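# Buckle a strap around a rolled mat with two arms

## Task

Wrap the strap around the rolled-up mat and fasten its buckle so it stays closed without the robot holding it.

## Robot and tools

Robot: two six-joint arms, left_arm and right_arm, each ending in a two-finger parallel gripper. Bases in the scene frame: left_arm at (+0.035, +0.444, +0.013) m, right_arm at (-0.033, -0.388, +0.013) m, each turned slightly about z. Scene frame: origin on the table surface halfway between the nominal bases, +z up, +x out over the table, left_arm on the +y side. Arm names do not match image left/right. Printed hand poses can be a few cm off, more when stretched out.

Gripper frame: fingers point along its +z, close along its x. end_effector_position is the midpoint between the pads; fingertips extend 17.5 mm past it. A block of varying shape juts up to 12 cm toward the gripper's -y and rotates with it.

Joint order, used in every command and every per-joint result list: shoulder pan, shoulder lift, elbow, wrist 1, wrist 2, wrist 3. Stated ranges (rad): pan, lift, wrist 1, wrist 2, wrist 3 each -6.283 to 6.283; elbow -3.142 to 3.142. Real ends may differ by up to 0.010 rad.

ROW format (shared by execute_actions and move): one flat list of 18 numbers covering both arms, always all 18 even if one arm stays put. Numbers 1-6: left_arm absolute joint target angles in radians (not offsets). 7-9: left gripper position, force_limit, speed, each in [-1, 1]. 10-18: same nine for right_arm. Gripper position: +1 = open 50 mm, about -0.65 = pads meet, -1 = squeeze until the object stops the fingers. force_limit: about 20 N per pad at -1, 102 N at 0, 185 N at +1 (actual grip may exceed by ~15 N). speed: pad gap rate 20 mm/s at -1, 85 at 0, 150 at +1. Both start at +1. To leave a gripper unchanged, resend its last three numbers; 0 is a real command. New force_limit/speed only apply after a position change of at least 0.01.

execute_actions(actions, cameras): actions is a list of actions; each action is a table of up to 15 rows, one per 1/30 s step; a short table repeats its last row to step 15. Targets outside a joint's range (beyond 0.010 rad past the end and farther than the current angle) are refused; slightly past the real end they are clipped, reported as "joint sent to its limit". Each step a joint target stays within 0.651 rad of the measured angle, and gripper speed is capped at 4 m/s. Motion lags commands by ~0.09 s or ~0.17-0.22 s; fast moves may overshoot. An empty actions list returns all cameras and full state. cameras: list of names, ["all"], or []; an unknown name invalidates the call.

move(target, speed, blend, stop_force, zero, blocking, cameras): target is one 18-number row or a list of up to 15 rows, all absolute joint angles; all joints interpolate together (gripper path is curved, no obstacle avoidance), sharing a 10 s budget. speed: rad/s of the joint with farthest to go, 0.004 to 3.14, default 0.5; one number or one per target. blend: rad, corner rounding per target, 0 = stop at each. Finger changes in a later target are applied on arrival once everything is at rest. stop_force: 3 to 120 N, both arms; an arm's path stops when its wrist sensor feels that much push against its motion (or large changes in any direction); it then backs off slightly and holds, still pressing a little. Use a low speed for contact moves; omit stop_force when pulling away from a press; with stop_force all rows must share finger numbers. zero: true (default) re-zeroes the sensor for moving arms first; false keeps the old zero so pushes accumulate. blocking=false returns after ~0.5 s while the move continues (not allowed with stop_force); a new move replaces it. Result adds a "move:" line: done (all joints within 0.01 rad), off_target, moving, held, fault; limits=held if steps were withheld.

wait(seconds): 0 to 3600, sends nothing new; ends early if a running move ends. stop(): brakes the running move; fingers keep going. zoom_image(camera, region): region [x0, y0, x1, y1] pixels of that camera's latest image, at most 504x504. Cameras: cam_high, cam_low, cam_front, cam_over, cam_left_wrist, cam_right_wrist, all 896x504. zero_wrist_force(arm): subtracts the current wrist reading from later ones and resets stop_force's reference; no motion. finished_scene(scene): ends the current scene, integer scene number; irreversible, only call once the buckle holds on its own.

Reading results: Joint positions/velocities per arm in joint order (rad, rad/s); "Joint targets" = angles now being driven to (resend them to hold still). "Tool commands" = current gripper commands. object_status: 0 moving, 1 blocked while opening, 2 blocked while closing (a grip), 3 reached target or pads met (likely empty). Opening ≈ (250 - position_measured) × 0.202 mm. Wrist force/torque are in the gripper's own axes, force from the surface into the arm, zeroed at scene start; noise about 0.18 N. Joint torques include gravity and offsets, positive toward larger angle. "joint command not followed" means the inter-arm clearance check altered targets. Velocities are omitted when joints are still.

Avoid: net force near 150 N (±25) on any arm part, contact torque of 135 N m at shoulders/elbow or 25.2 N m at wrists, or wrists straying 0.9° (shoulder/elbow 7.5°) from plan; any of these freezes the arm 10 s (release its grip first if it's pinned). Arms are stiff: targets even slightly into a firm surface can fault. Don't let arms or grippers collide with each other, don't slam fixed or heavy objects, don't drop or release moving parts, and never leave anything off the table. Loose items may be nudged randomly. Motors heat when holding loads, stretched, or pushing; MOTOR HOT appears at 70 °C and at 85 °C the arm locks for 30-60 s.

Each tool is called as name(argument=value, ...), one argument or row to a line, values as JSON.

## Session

execute_actions(
  actions=[],
)

Scene clock: 0.00 s.
left_arm: end_effector_position=(+1.0292, +0.3061, +0.2578) position_measured=2 object_status=3 end_effector_quat_wxyz=(+0.640, -0.399, +0.655, +0.042) | right_arm: end_effector_position=(+0.3451, -0.1819, +0.3454) position_measured=2 object_status=3 end_effector_quat_wxyz=(+0.551, -0.108, +0.801, -0.208)
Joint positions: left_arm=[-0.456 -0.306 0.542 -2.987 -0.481 -2.402] | right_arm=[4.75 -1.063 -2.253 -1.965 0.373 0.106]
Joint velocities: within noise
Joint torques (N m): no reading
Motor temperatures (°C): left_arm=[27 32 31 34 37 34] | right_arm=[37 35 25 30 44 38]
Wrist force (N): no reading
Wrist torque (N m): no reading
Wrist force, peak (N): no reading
Joint targets: left_arm=[-0.456 -0.306 0.542 -2.987 -0.481 -2.402] | right_arm=[4.750 -1.063 -2.253 -1.965 0.373 0.106]
Tool commands: left_gripper/position=+1.0 left_gripper/force_limit=+1.0 left_gripper/speed=+1.0 right_gripper/position=+1.0 right_gripper/force_limit=+1.0 right_gripper/speed=+1.0

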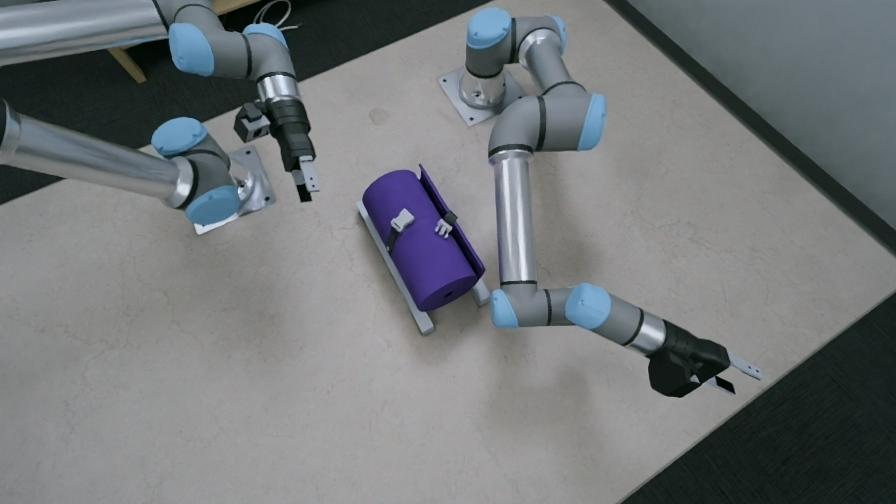

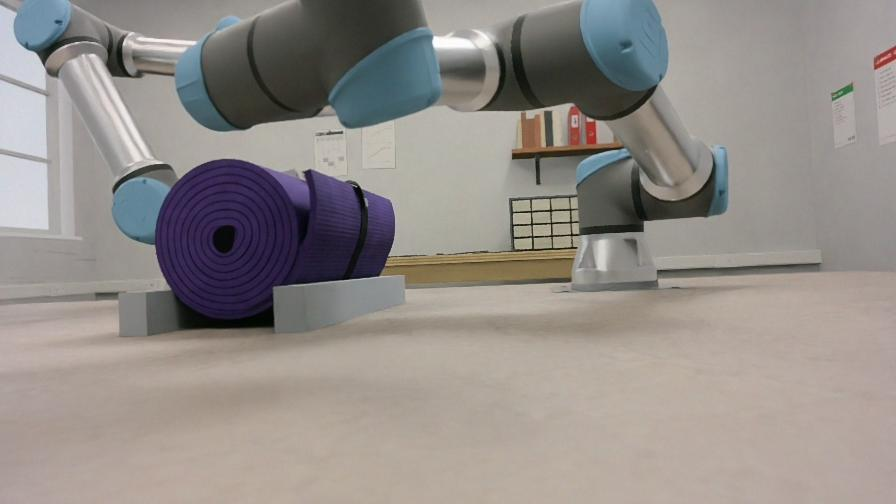

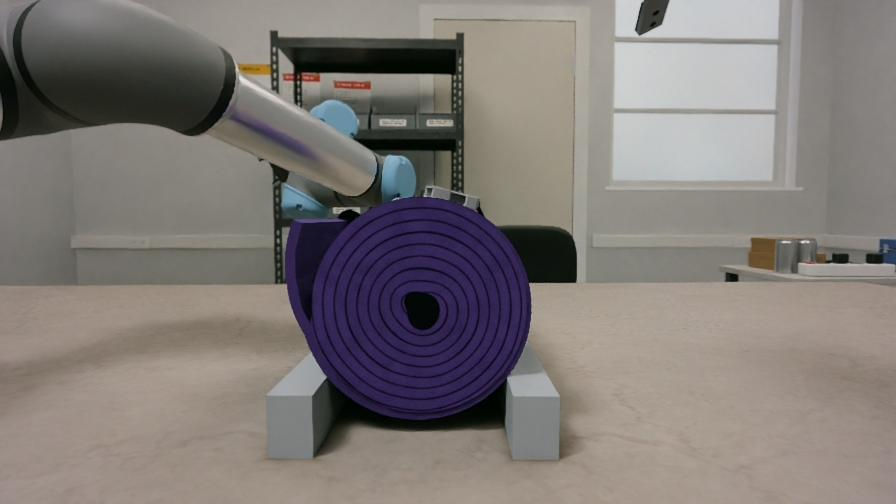

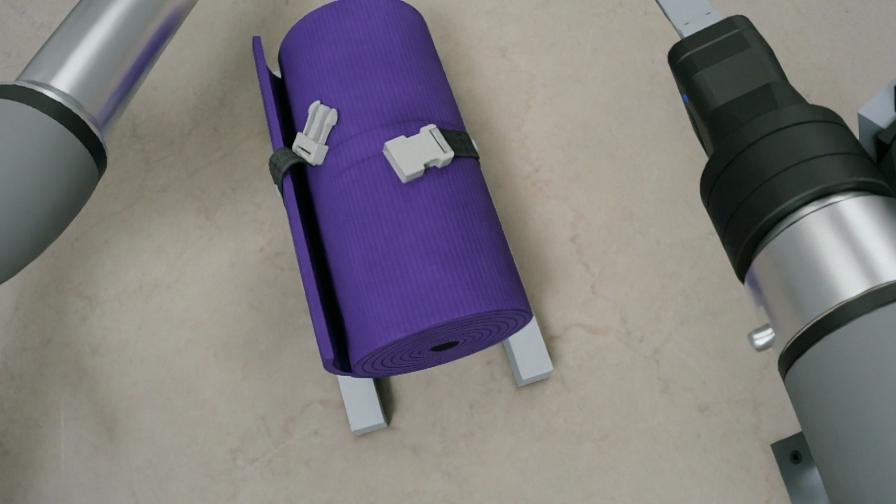

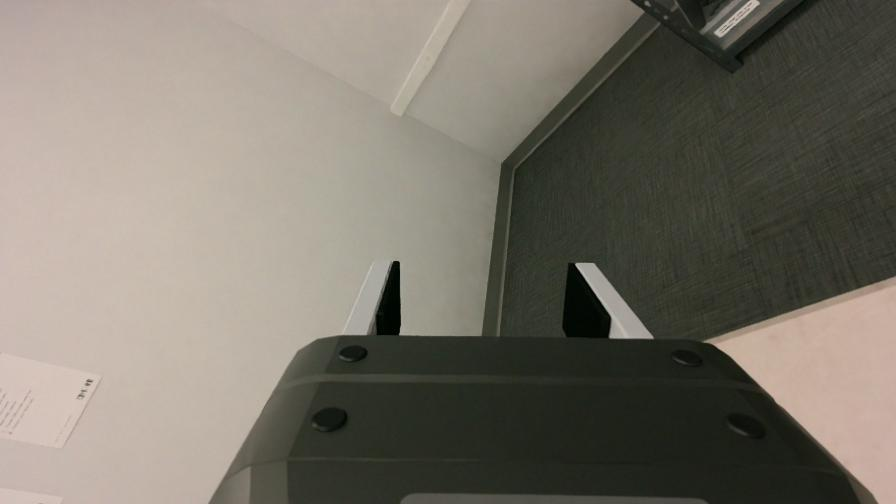

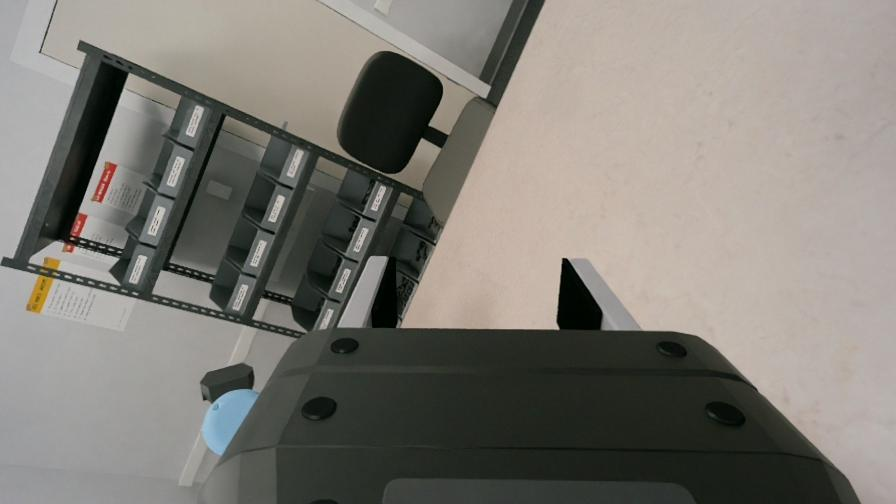

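move(
  target=[-0.599,-1.900,2.170,-2.242,-2.045,0.0,1,1,1,3.834,-1.455,-2.0085,-0.855,2.0506,-1.037,1,1,1],
  speed=1.2,
  cameras=["cam_over","cam_front","cam_left_wrist","cam_right_wrist"],
)

zoom_image(
  camera="cam_front",
  region=[270, 150, 550, 310],
)

Scene clock: 16.80 s.
left_arm: end_effector_position=(+0.3804, +0.1995, +0.2995) position_measured=2 object_status=3 end_effector_quat_wxyz=(+0.276, +0.874, +0.381, -0.120) | right_arm: end_effector_position=(+0.3797, -0.0999, +0.2992) position_measured=2 object_status=3 end_effector_quat_wxyz=(+0.030, -0.095, +0.949, +0.299)
Joint positions: left_arm=[-0.599 -1.9 2.17 -2.242 -2.045 0] | right_arm=[3.834 -1.455 -2.008 -0.855 2.05 -1.037]
Joint torques (N m): left_arm=[10.76 -17.11 -19.87 -5.92 -1.58 1.41] | right_arm=[-1.11 28.4 14.26 4.27 0.66 -0.12]
Wrist force (N): left_arm=[0.1 -2.1 0.1] | right_arm=[-0.6 1.6 -1.2]
Wrist torque (N m): left_arm=[-0.35 -0.18 -0.10] | right_arm=[-0.15 0.03 -1.09]
Wrist force, peak (N): left_arm=[-0.8 -5.3 0.4] | right_arm=[-1.4 1.7 -2.0]
Joint targets: left_arm=[-0.599 -1.900 2.170 -2.242 -2.045 0.000] | right_arm=[3.834 -1.455 -2.009 -0.855 2.051 -1.037]
move: done
Images, in order (width x height): cam_front 896x504, cam_over 896x504, cam_left_wrist 896x504, cam_right_wrist 896x504.

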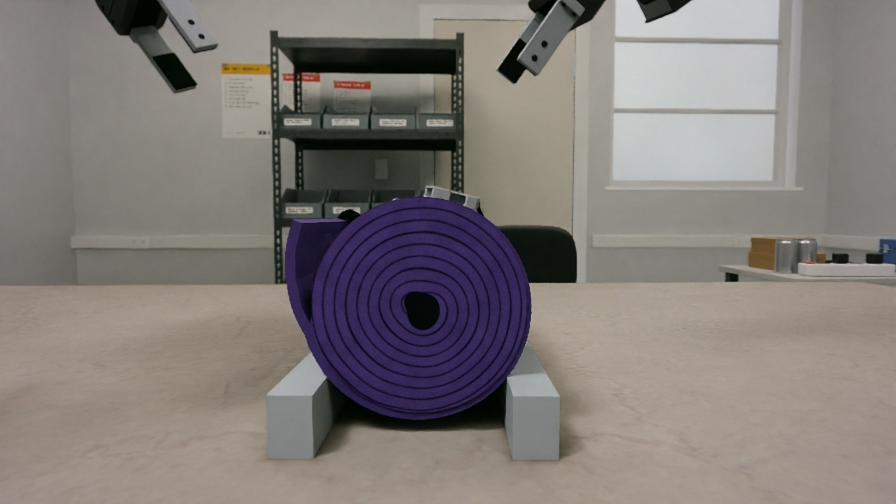

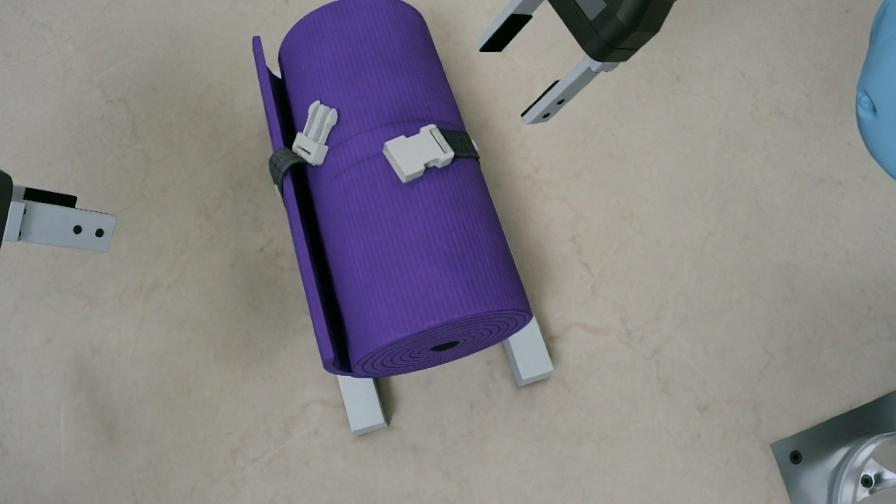

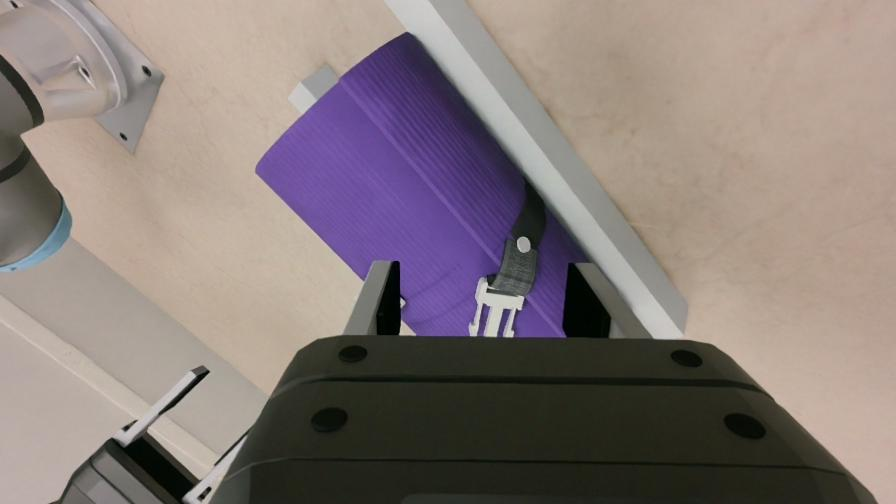

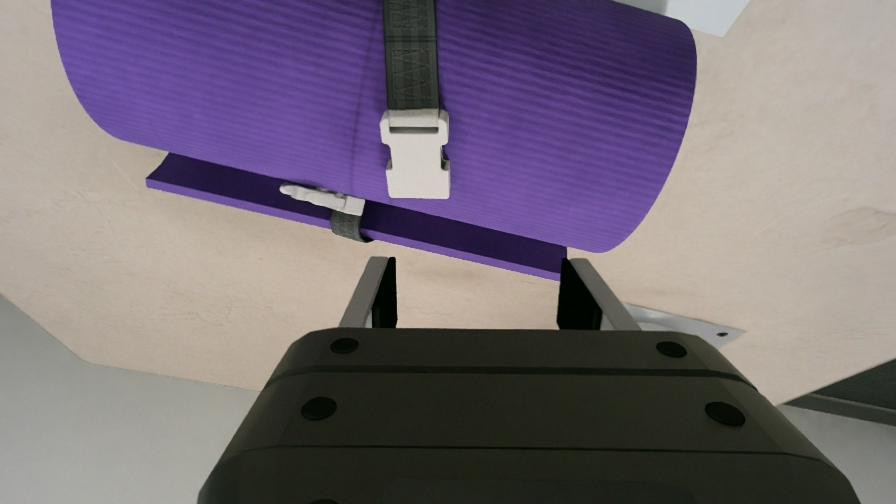

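Scaled by 1.800.

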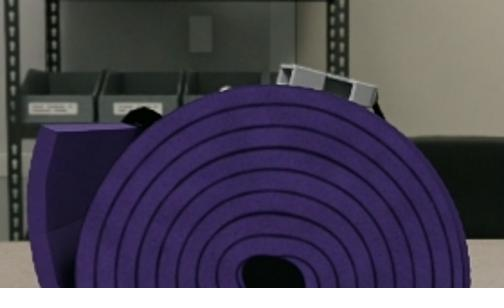

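move(
  target=[-0.7324,-1.5133,2.0578,-2.5022,-1.9325,-0.105,1,1,1,3.6391,-1.8367,-2.1252,-0.2976,2.5044,-1.126,1,1,1],
  speed=0.5,
  cameras=["cam_over","cam_front","cam_left_wrist","cam_right_wrist"],
)

Scene clock: 55.47 s.
left_arm: end_effector_position=(+0.4495, +0.0890, +0.2096) position_measured=2 object_status=3 end_effector_quat_wxyz=(+0.237, +0.886, +0.385, -0.103) | right_arm: end_effector_position=(+0.4196, -0.0911, +0.2034) position_measured=2 object_status=3 end_effector_quat_wxyz=(-0.007, -0.099, +0.870, +0.482)
Joint positions: left_arm=[-0.732 -1.513 2.058 -2.502 -1.932 -0.105] | right_arm=[3.639 -1.837 -2.125 -0.298 2.504 -1.126]
Joint torques (N m): left_arm=[11.32 -25.26 -15.83 -1.7 -2.67 2.51] | right_arm=[1.66 25.98 25.81 5.08 1.15 1.64]
Wrist force (N): left_arm=[-0.2 -1.8 0.5] | right_arm=[-1.0 1.2 -0.6]
Wrist torque (N m): left_arm=[-0.32 -0.15 -0.13] | right_arm=[-0.14 0.24 -1.21]
Wrist force, peak (N): left_arm=[-0.3 -3.6 -1.3] | right_arm=[0.2 2.8 -2.9]
Joint targets: left_arm=[-0.732 -1.513 2.058 -2.502 -1.933 -0.105] | right_arm=[3.639 -1.837 -2.125 -0.298 2.504 -1.126]
move: done
Images, in order (width x height): cam_front 896x504, cam_over 896x504, cam_left_wrist 896x504, cam_right_wrist 896x504.

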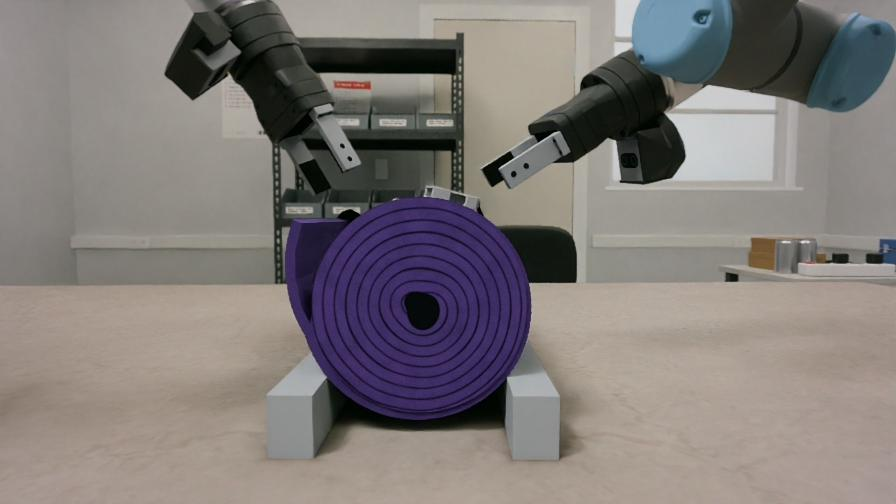

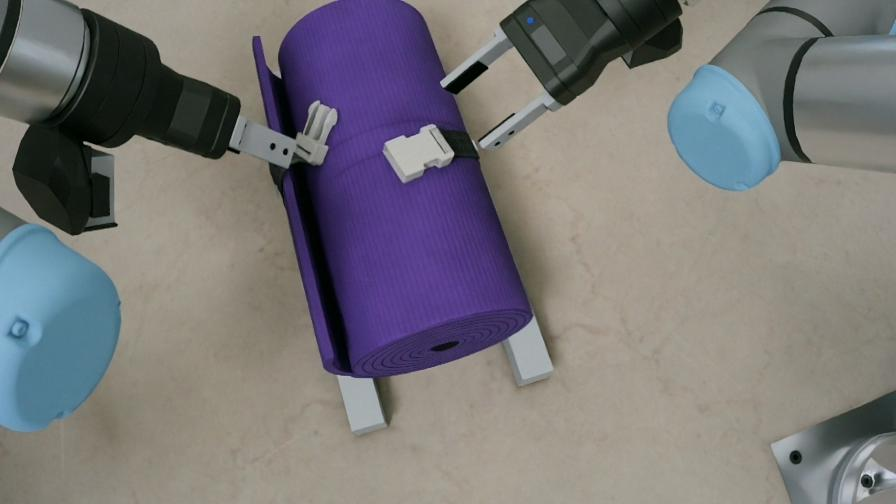

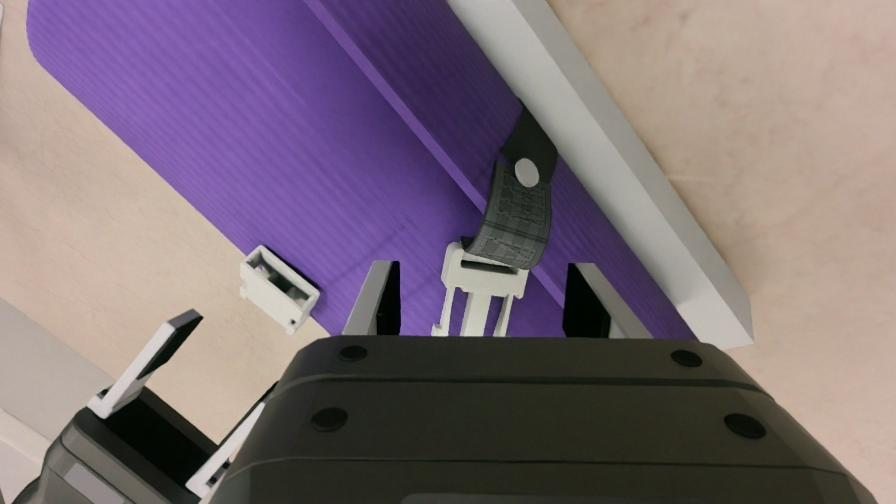

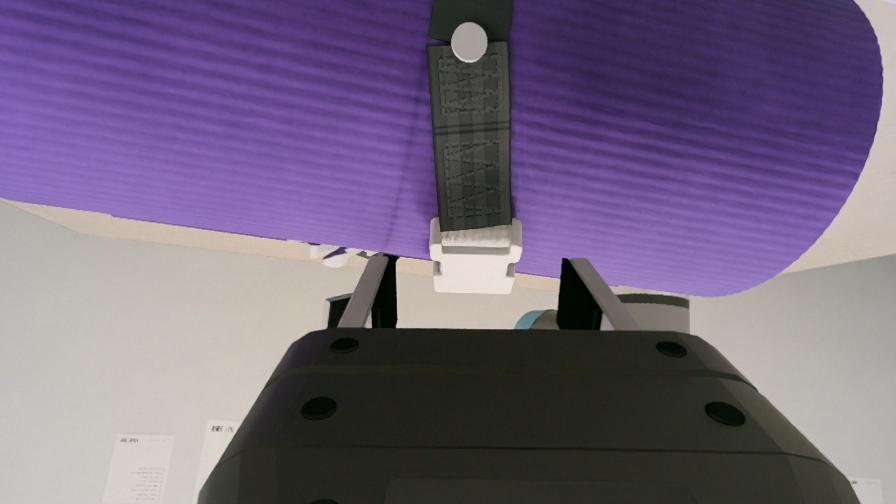

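move(
  target=[-0.7606,-1.4119,2.0758,-2.6318,-1.9217,-0.013,1,1,1,3.6983,-1.8983,-2.1302,-0.1618,2.4767,-1.0395,1,1,1],
  speed=0.12,
  stop_force=10,
  cameras=["cam_over","cam_front","cam_left_wrist","cam_right_wrist"],
)

Scene clock: 71.10 s.
left_arm: end_effector_position=(+0.4534, +0.0706, +0.1767) position_measured=2 object_status=3 end_effector_quat_wxyz=(+0.242, +0.903, +0.343, -0.092) | right_arm: end_effector_position=(+0.4160, -0.0617, +0.1847) position_measured=2 object_status=3 end_effector_quat_wxyz=(-0.007, -0.099, +0.870, +0.482)
Joint positions: left_arm=[-0.754 -1.434 2.072 -2.604 -1.924 -0.033] | right_arm=[3.698 -1.898 -2.13 -0.162 2.477 -1.04]
Joint torques (N m): left_arm=[10.48 -17.32 -24.2 -4.65 -1.79 2.39] | right_arm=[-7.32 40.44 17.42 4.1 4.23 -1.29]
Wrist force (N): left_arm=[-4.6 0.1 -9.7] | right_arm=[-1.3 1.1 -0.6]
Wrist torque (N m): left_arm=[-0.43 0.07 -0.01] | right_arm=[-0.15 0.29 -1.26]
Wrist force, peak (N): left_arm=[-10.3 2.9 -22.4] | right_arm=[-1.0 1.3 -1.2]
Joint targets: left_arm=[-0.754 -1.434 2.072 -2.604 -1.924 -0.033] | right_arm=[3.698 -1.898 -2.130 -0.162 2.477 -1.040]
move: contact (left_arm); left_arm: the wrist 1 is farthest, 0.028 rad from its target
Images, in order (width x height): cam_front 896x504, cam_over 896x504, cam_left_wrist 896x504, cam_right_wrist 896x504.

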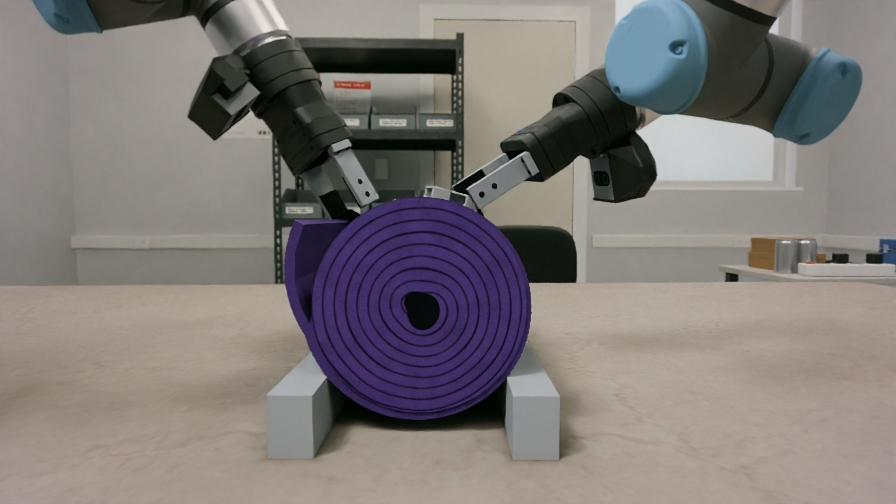

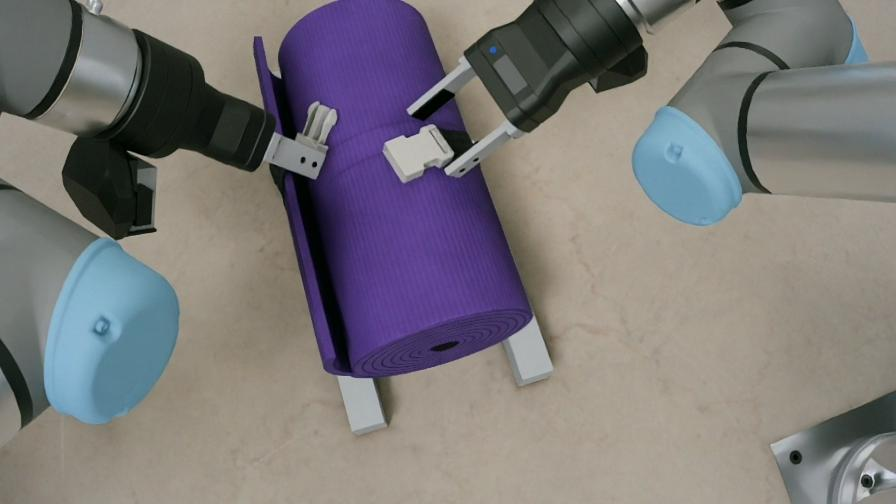

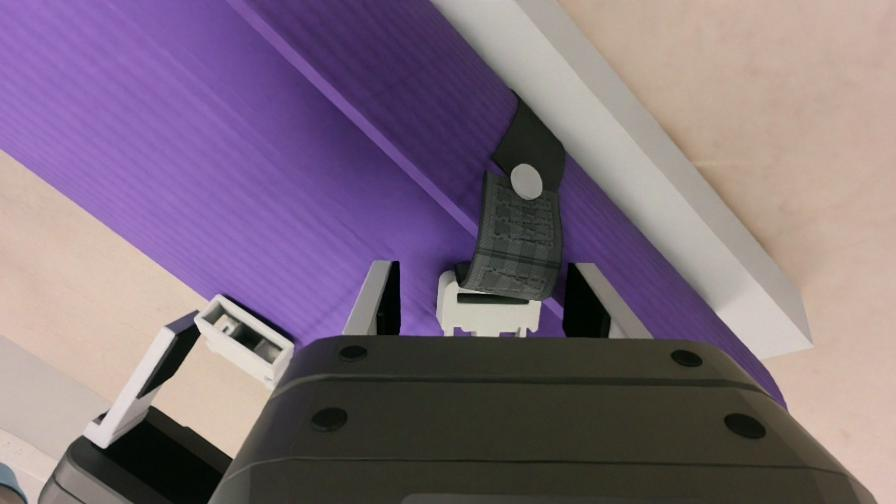

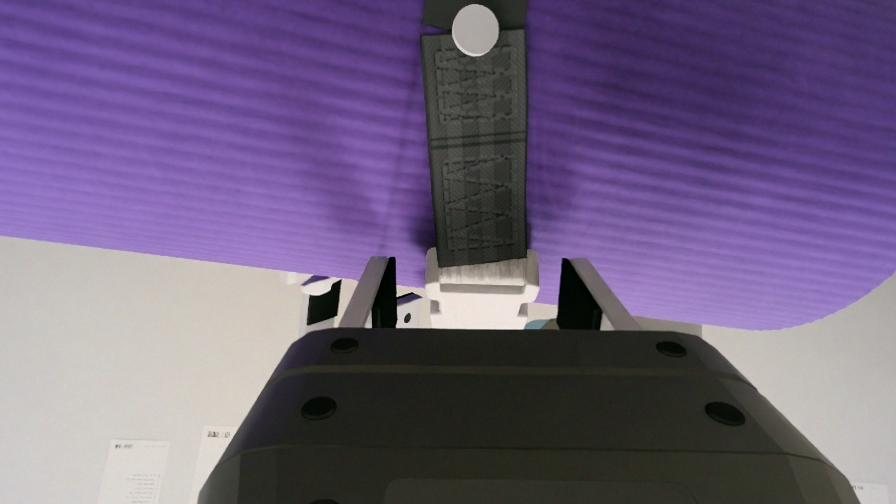

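move(
  target=[
    [-0.754,-1.434,2.072,-2.604,-1.924,-0.033,0.7,0,-1,3.698,-1.898,-2.13,-0.162,2.477,-1.040,-1,-0.3,-1],
    [-0.7633,-1.3897,2.0616,-2.6406,-1.9207,-0.016,0.7,0,-1,3.698,-1.898,-2.13,-0.162,2.477,-1.040,-1,-0.3,-1],
  ],
  speed=0.1,
  cameras=["cam_over","cam_front","cam_left_wrist","cam_right_wrist"],
)

Scene clock: 92.80 s.
left_arm: end_effector_position=(+0.4585, +0.0594, +0.1636) position_measured=48 object_status=3 end_effector_quat_wxyz=(+0.243, +0.907, +0.331, -0.089) end_effector_velocity=(-0.001, +0.001, -0.001) end_effector_angular_velocity=(+0.004, +0.003, +0.000) | right_arm: end_effector_position=(+0.4161, -0.0618, +0.1850) position_measured=88 object_status=2 end_effector_quat_wxyz=(-0.006, -0.100, +0.870, +0.482)
Joint positions: left_arm=[-0.763 -1.39 2.061 -2.641 -1.921 -0.016] | right_arm=[3.698 -1.898 -2.13 -0.162 2.477 -1.04]
Joint velocities: left_arm=[0 0 0 0.005 0.001 0] | right_arm=[within noise]
Joint torques (N m): left_arm=[-37.76 25.22 -6.54 -0.32 1.39 -0.95] | right_arm=[-7.21 40.45 24.89 2.12 4.05 -1.17]
Wrist force (N): left_arm=[-14.9 -61.1 -146.7] | right_arm=[-1.1 0.9 -0.8]
Wrist torque (N m): left_arm=[-1.17 3.13 -1.47] | right_arm=[-0.16 0.26 -1.20]
Wrist force, peak (N): left_arm=[-15.9 -61.9 -149.8] | right_arm=[-1.4 1.1 -0.8]
Joint targets: left_arm=[-0.763 -1.390 2.062 -2.641 -1.921 -0.016] | right_arm=[3.698 -1.898 -2.130 -0.162 2.477 -1.040]
move: done
Images, in order (width x height): cam_front 896x504, cam_over 896x504, cam_left_wrist 896x504, cam_right_wrist 896x504.

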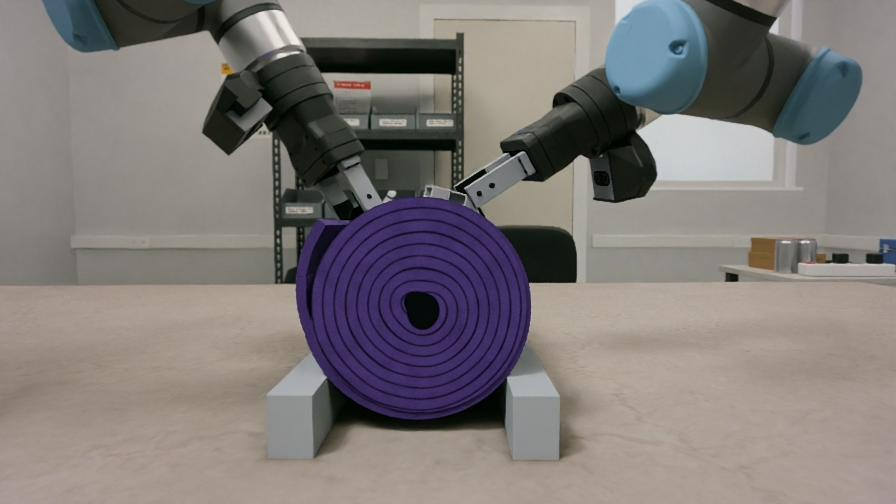

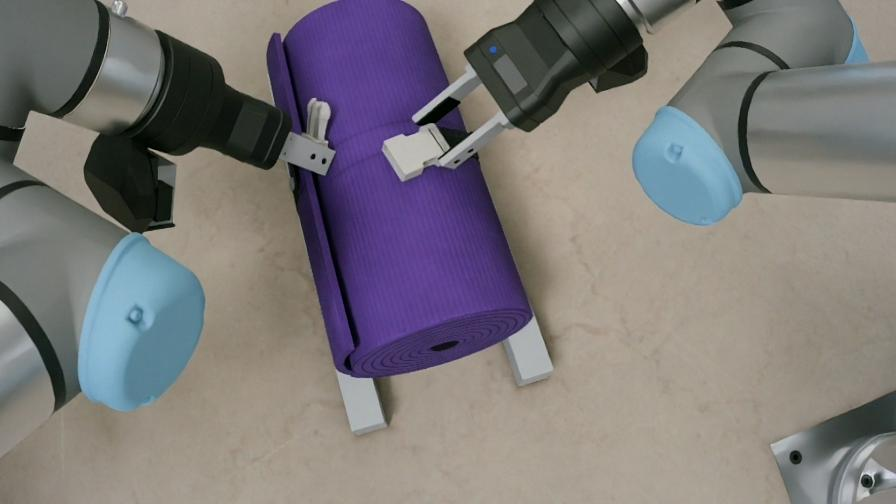

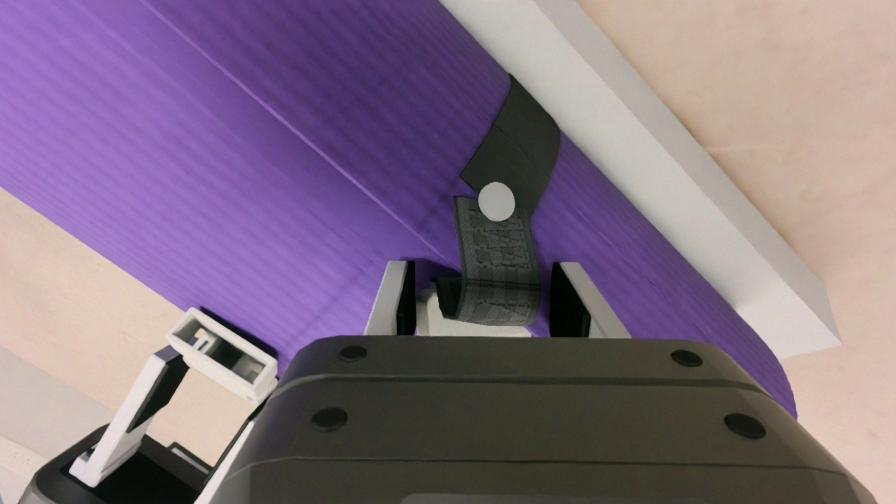

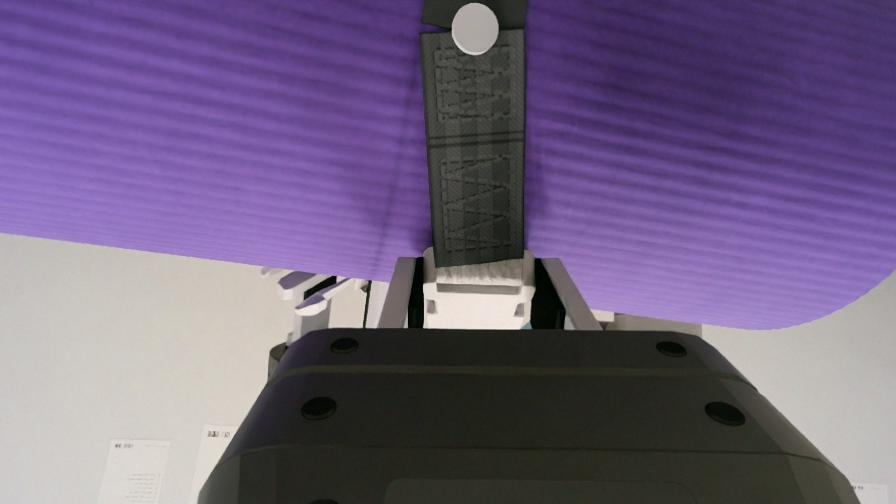

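move(
  target=[-0.754,-1.434,2.072,-2.604,-1.924,-0.033,0.7,0,-1,3.698,-1.898,-2.13,-0.162,2.477,-1.040,-1,-0.3,-1],
  speed=0.1,
  cameras=["cam_over","cam_left_wrist","cam_right_wrist"],
)

zoom_image(
  camera="cam_over",
  region=[250, 70, 470, 220],
)

zoom_image(
  camera="cam_right_wrist",
  region=[230, 230, 450, 350],
)

Scene clock: 99.67 s.
left_arm: end_effector_position=(+0.4535, +0.0710, +0.1766) position_measured=48 object_status=3 end_effector_quat_wxyz=(+0.242, +0.903, +0.343, -0.092) end_effector_velocity=(+0.000, -0.001, +0.000) end_effector_angular_velocity=(-0.002, -0.003, -0.003) | right_arm: end_effector_position=(+0.4161, -0.0618, +0.1850) position_measured=88 object_status=2 end_effector_quat_wxyz=(-0.006, -0.100, +0.870, +0.482)
Joint positions: left_arm=[-0.754 -1.434 2.072 -2.604 -1.924 -0.033] | right_arm=[3.698 -1.898 -2.13 -0.162 2.477 -1.04]
Joint velocities: left_arm=[-0.002 0.002 0 -0.006 0 0.001] | right_arm=[within noise]
Joint torques (N m): left_arm=[-1.15 -21.8 -26.78 -6.21 -1.43 2.1] | right_arm=[-0.26 33.46 24.51 2.27 2.36 0.61]
Wrist force (N): left_arm=[0.3 -1.9 0.0] | right_arm=[-1.4 0.8 -0.6]
Wrist torque (N m): left_arm=[-0.39 -0.20 -0.08] | right_arm=[-0.16 0.30 -1.20]
Wrist force, peak (N): left_arm=[-14.5 -58.2 -149.4] | right_arm=[-1.3 1.1 -0.8]
Joint targets: left_arm=[-0.754 -1.434 2.072 -2.604 -1.924 -0.033] | right_arm=[3.698 -1.898 -2.130 -0.162 2.477 -1.040]
move: done

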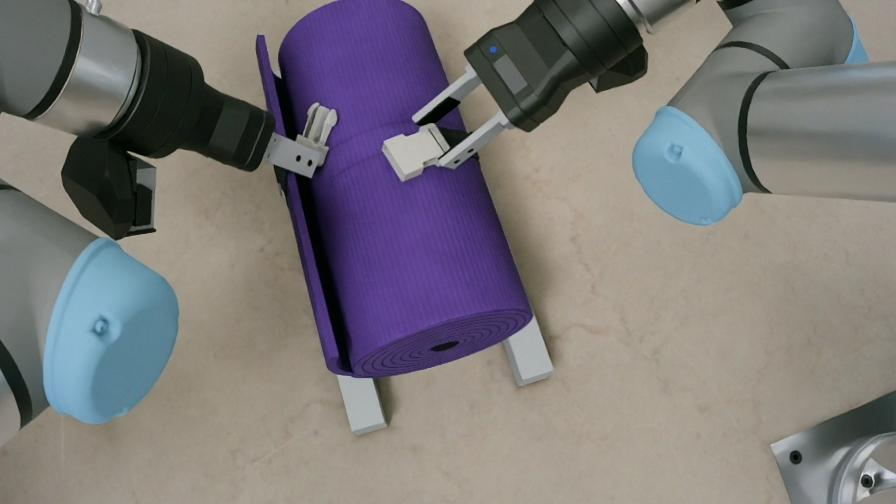

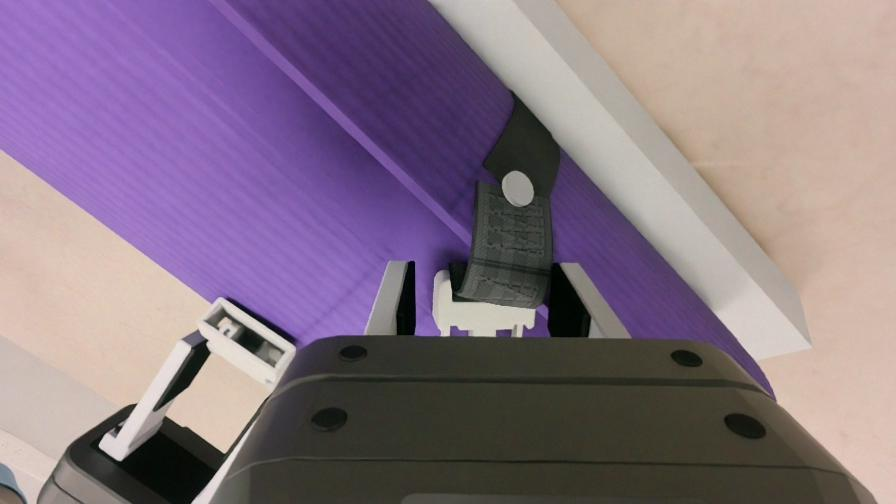

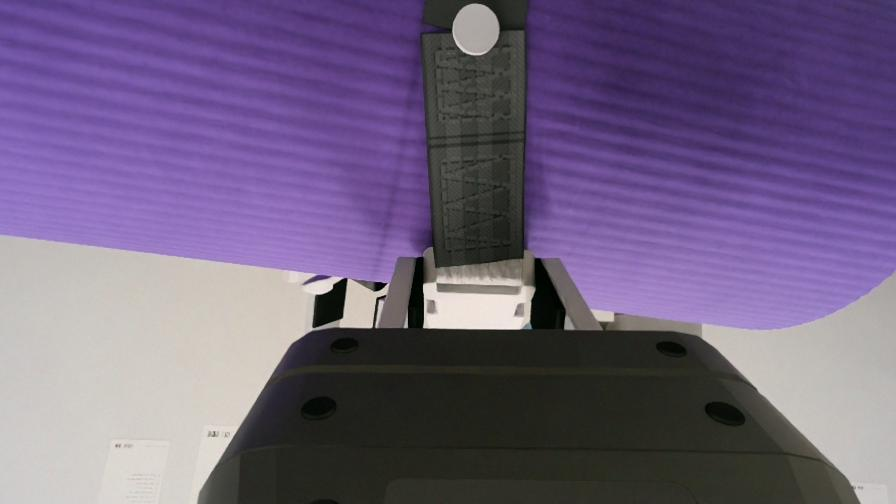

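Scaled by 2.291.

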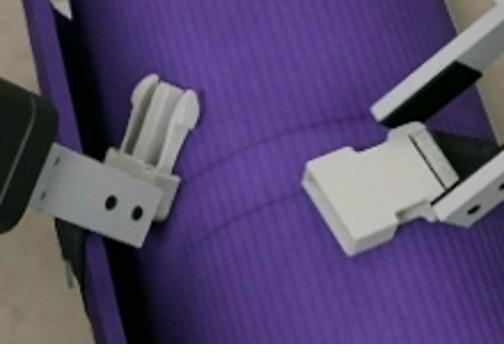

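Scaled by 2.291.

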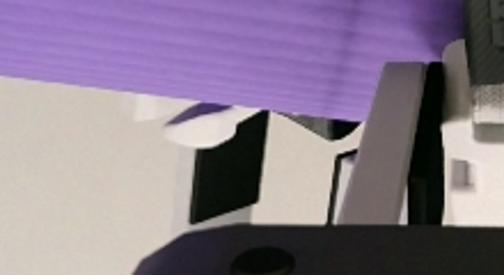

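move(
  target=[-0.763,-1.3834,2.0416,-2.6268,-1.9209,-0.016,0.7,0,-1,3.698,-1.898,-2.13,-0.162,2.477,-1.040,-1,-0.3,-1],
  speed=0.08,
  stop_force=14,
  cameras=["cam_over","cam_left_wrist"],
)

zoom_image(
  camera="cam_over",
  region=[250, 70, 470, 220],
)

Scene clock: 120.63 s.
left_arm: end_effector_position=(+0.4583, +0.0627, +0.1717) position_measured=48 object_status=3 end_effector_quat_wxyz=(+0.243, +0.905, +0.337, -0.090) | right_arm: end_effector_position=(+0.4161, -0.0618, +0.1850) position_measured=88 object_status=2 end_effector_quat_wxyz=(-0.006, -0.100, +0.870, +0.482)
Joint positions: left_arm=[-0.759 -1.407 2.056 -2.616 -1.922 -0.024] | right_arm=[3.698 -1.898 -2.13 -0.162 2.477 -1.04]
Joint torques (N m): left_arm=[7.21 -20.34 -26.76 -1.39 -3.62 -2.64] | right_arm=[5.19 25.41 22.83 2.21 0.25 0.57]
Wrist force (N): left_arm=[1.6 -8.7 -11.5] | right_arm=[-1.1 1.0 -0.8]
Wrist torque (N m): left_arm=[-0.51 0.10 -0.30] | right_arm=[-0.16 0.27 -1.20]
Wrist force, peak (N): left_arm=[-0.9 -17.3 -23.0] | right_arm=[-1.1 1.2 -1.1]
Joint targets: left_arm=[-0.759 -1.407 2.056 -2.616 -1.922 -0.024] | right_arm=[3.698 -1.898 -2.130 -0.162 2.477 -1.040]
move: contact (left_arm); left_arm: the shoulder lift is farthest, 0.024 rad from its target

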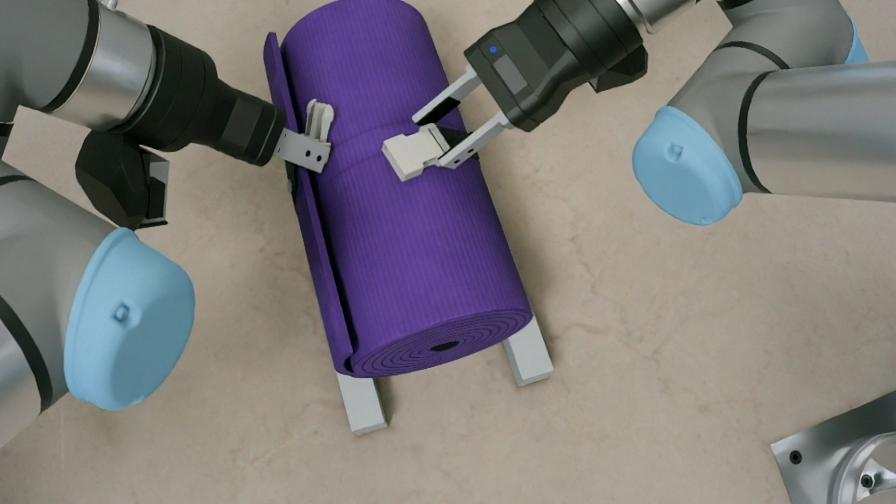

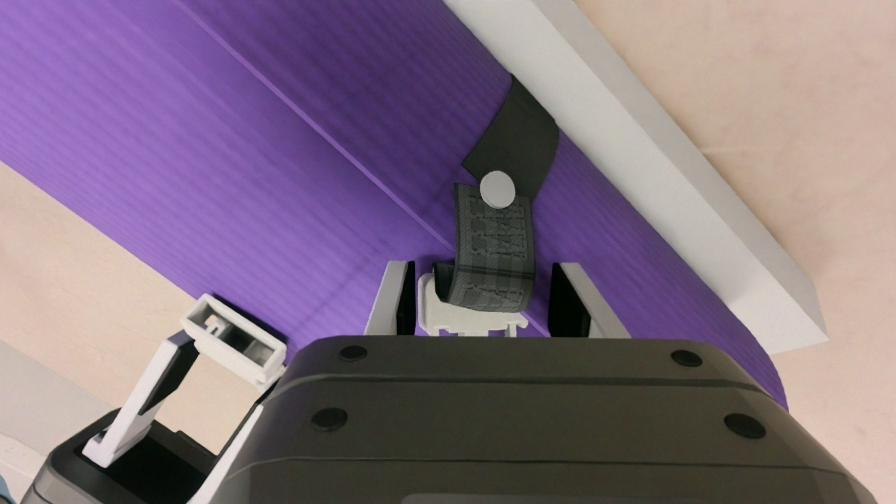

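Scaled by 2.291.

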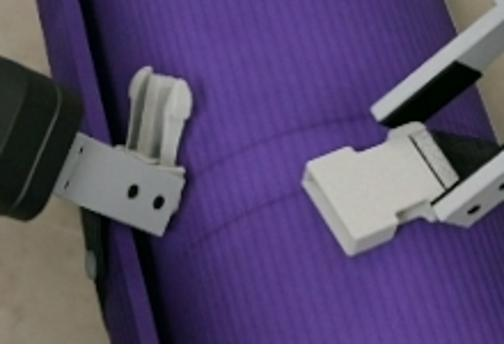

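move(
  target=[
    [-0.7324,-1.5133,2.0578,-2.5022,-1.9325,-0.105,0.8,0,-1,3.698,-1.898,-2.13,-0.162,2.477,-1.040,-1,-0.3,-1],
    [-0.9269,-1.3484,1.6875,-1.9099,-1.5708,-0.128,0.8,0,-1,3.698,-1.898,-2.13,-0.162,2.477,-1.040,-1,-0.3,-1],
  ],
  speed=0.3,
  blend=[0.05,0],
  cameras=["cam_over","cam_front","cam_left_wrist"],
)

zoom_image(
  camera="cam_front",
  region=[270, 130, 510, 270],
)

Scene clock: 143.00 s.
left_arm: end_effector_position=(+0.4602, +0.0505, +0.2001) position_measured=32 object_status=3 end_effector_quat_wxyz=(+0.000, +0.936, +0.352, +0.000) | right_arm: end_effector_position=(+0.4161, -0.0618, +0.1850) position_measured=88 object_status=2 end_effector_quat_wxyz=(-0.006, -0.100, +0.870, +0.482)
Joint positions: left_arm=[-0.927 -1.348 1.688 -1.91 -1.571 -0.128] | right_arm=[3.698 -1.898 -2.13 -0.162 2.477 -1.04]
Joint torques (N m): left_arm=[10.46 -45.58 -22.94 -3.48 -0.76 -0.03] | right_arm=[5.75 21.65 22.19 2.19 -0.47 0.6]
Wrist force (N): left_arm=[0.4 -1.4 0.0] | right_arm=[-1.3 0.9 -0.7]
Wrist torque (N m): left_arm=[-0.30 -0.32 0.00] | right_arm=[-0.16 0.29 -1.20]
Wrist force, peak (N): left_arm=[1.8 -8.9 -11.5] | right_arm=[-1.2 1.0 -1.1]
Joint targets: left_arm=[-0.927 -1.348 1.688 -1.910 -1.571 -0.128] | right_arm=[3.698 -1.898 -2.130 -0.162 2.477 -1.040]
move: done
Images, in order (width x height): cam_front 896x504, cam_over 896x504, cam_left_wrist 896x504.

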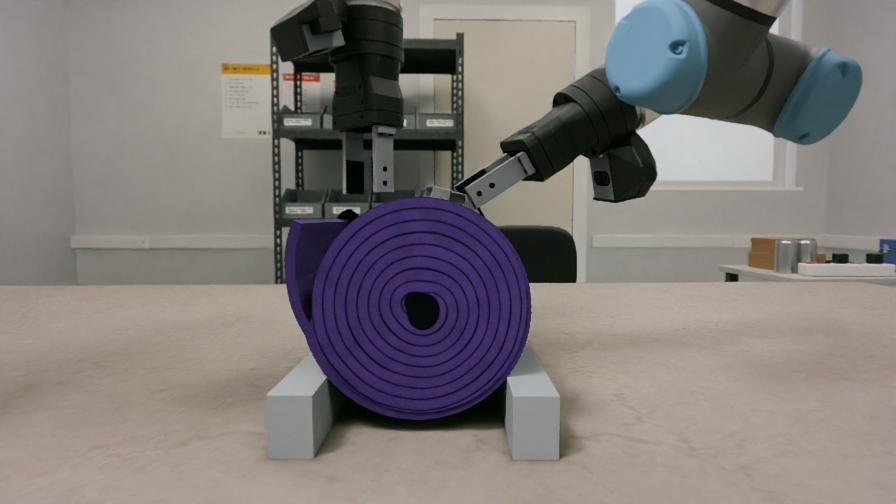

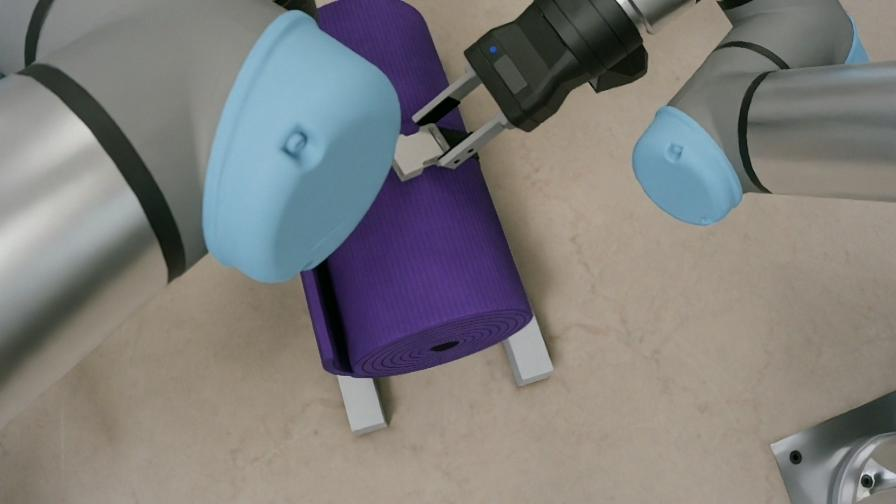

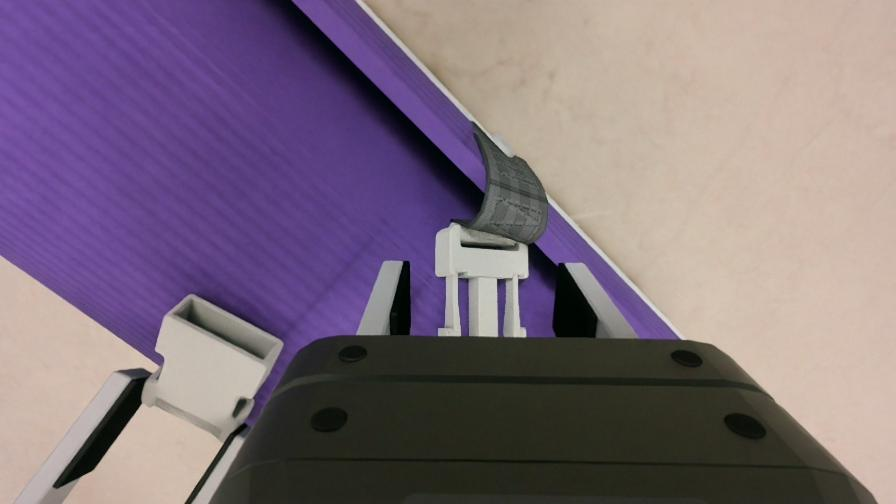

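Scaled by 2.100.

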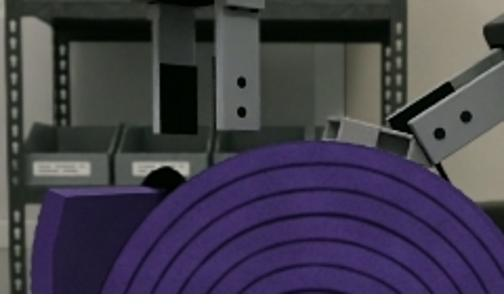

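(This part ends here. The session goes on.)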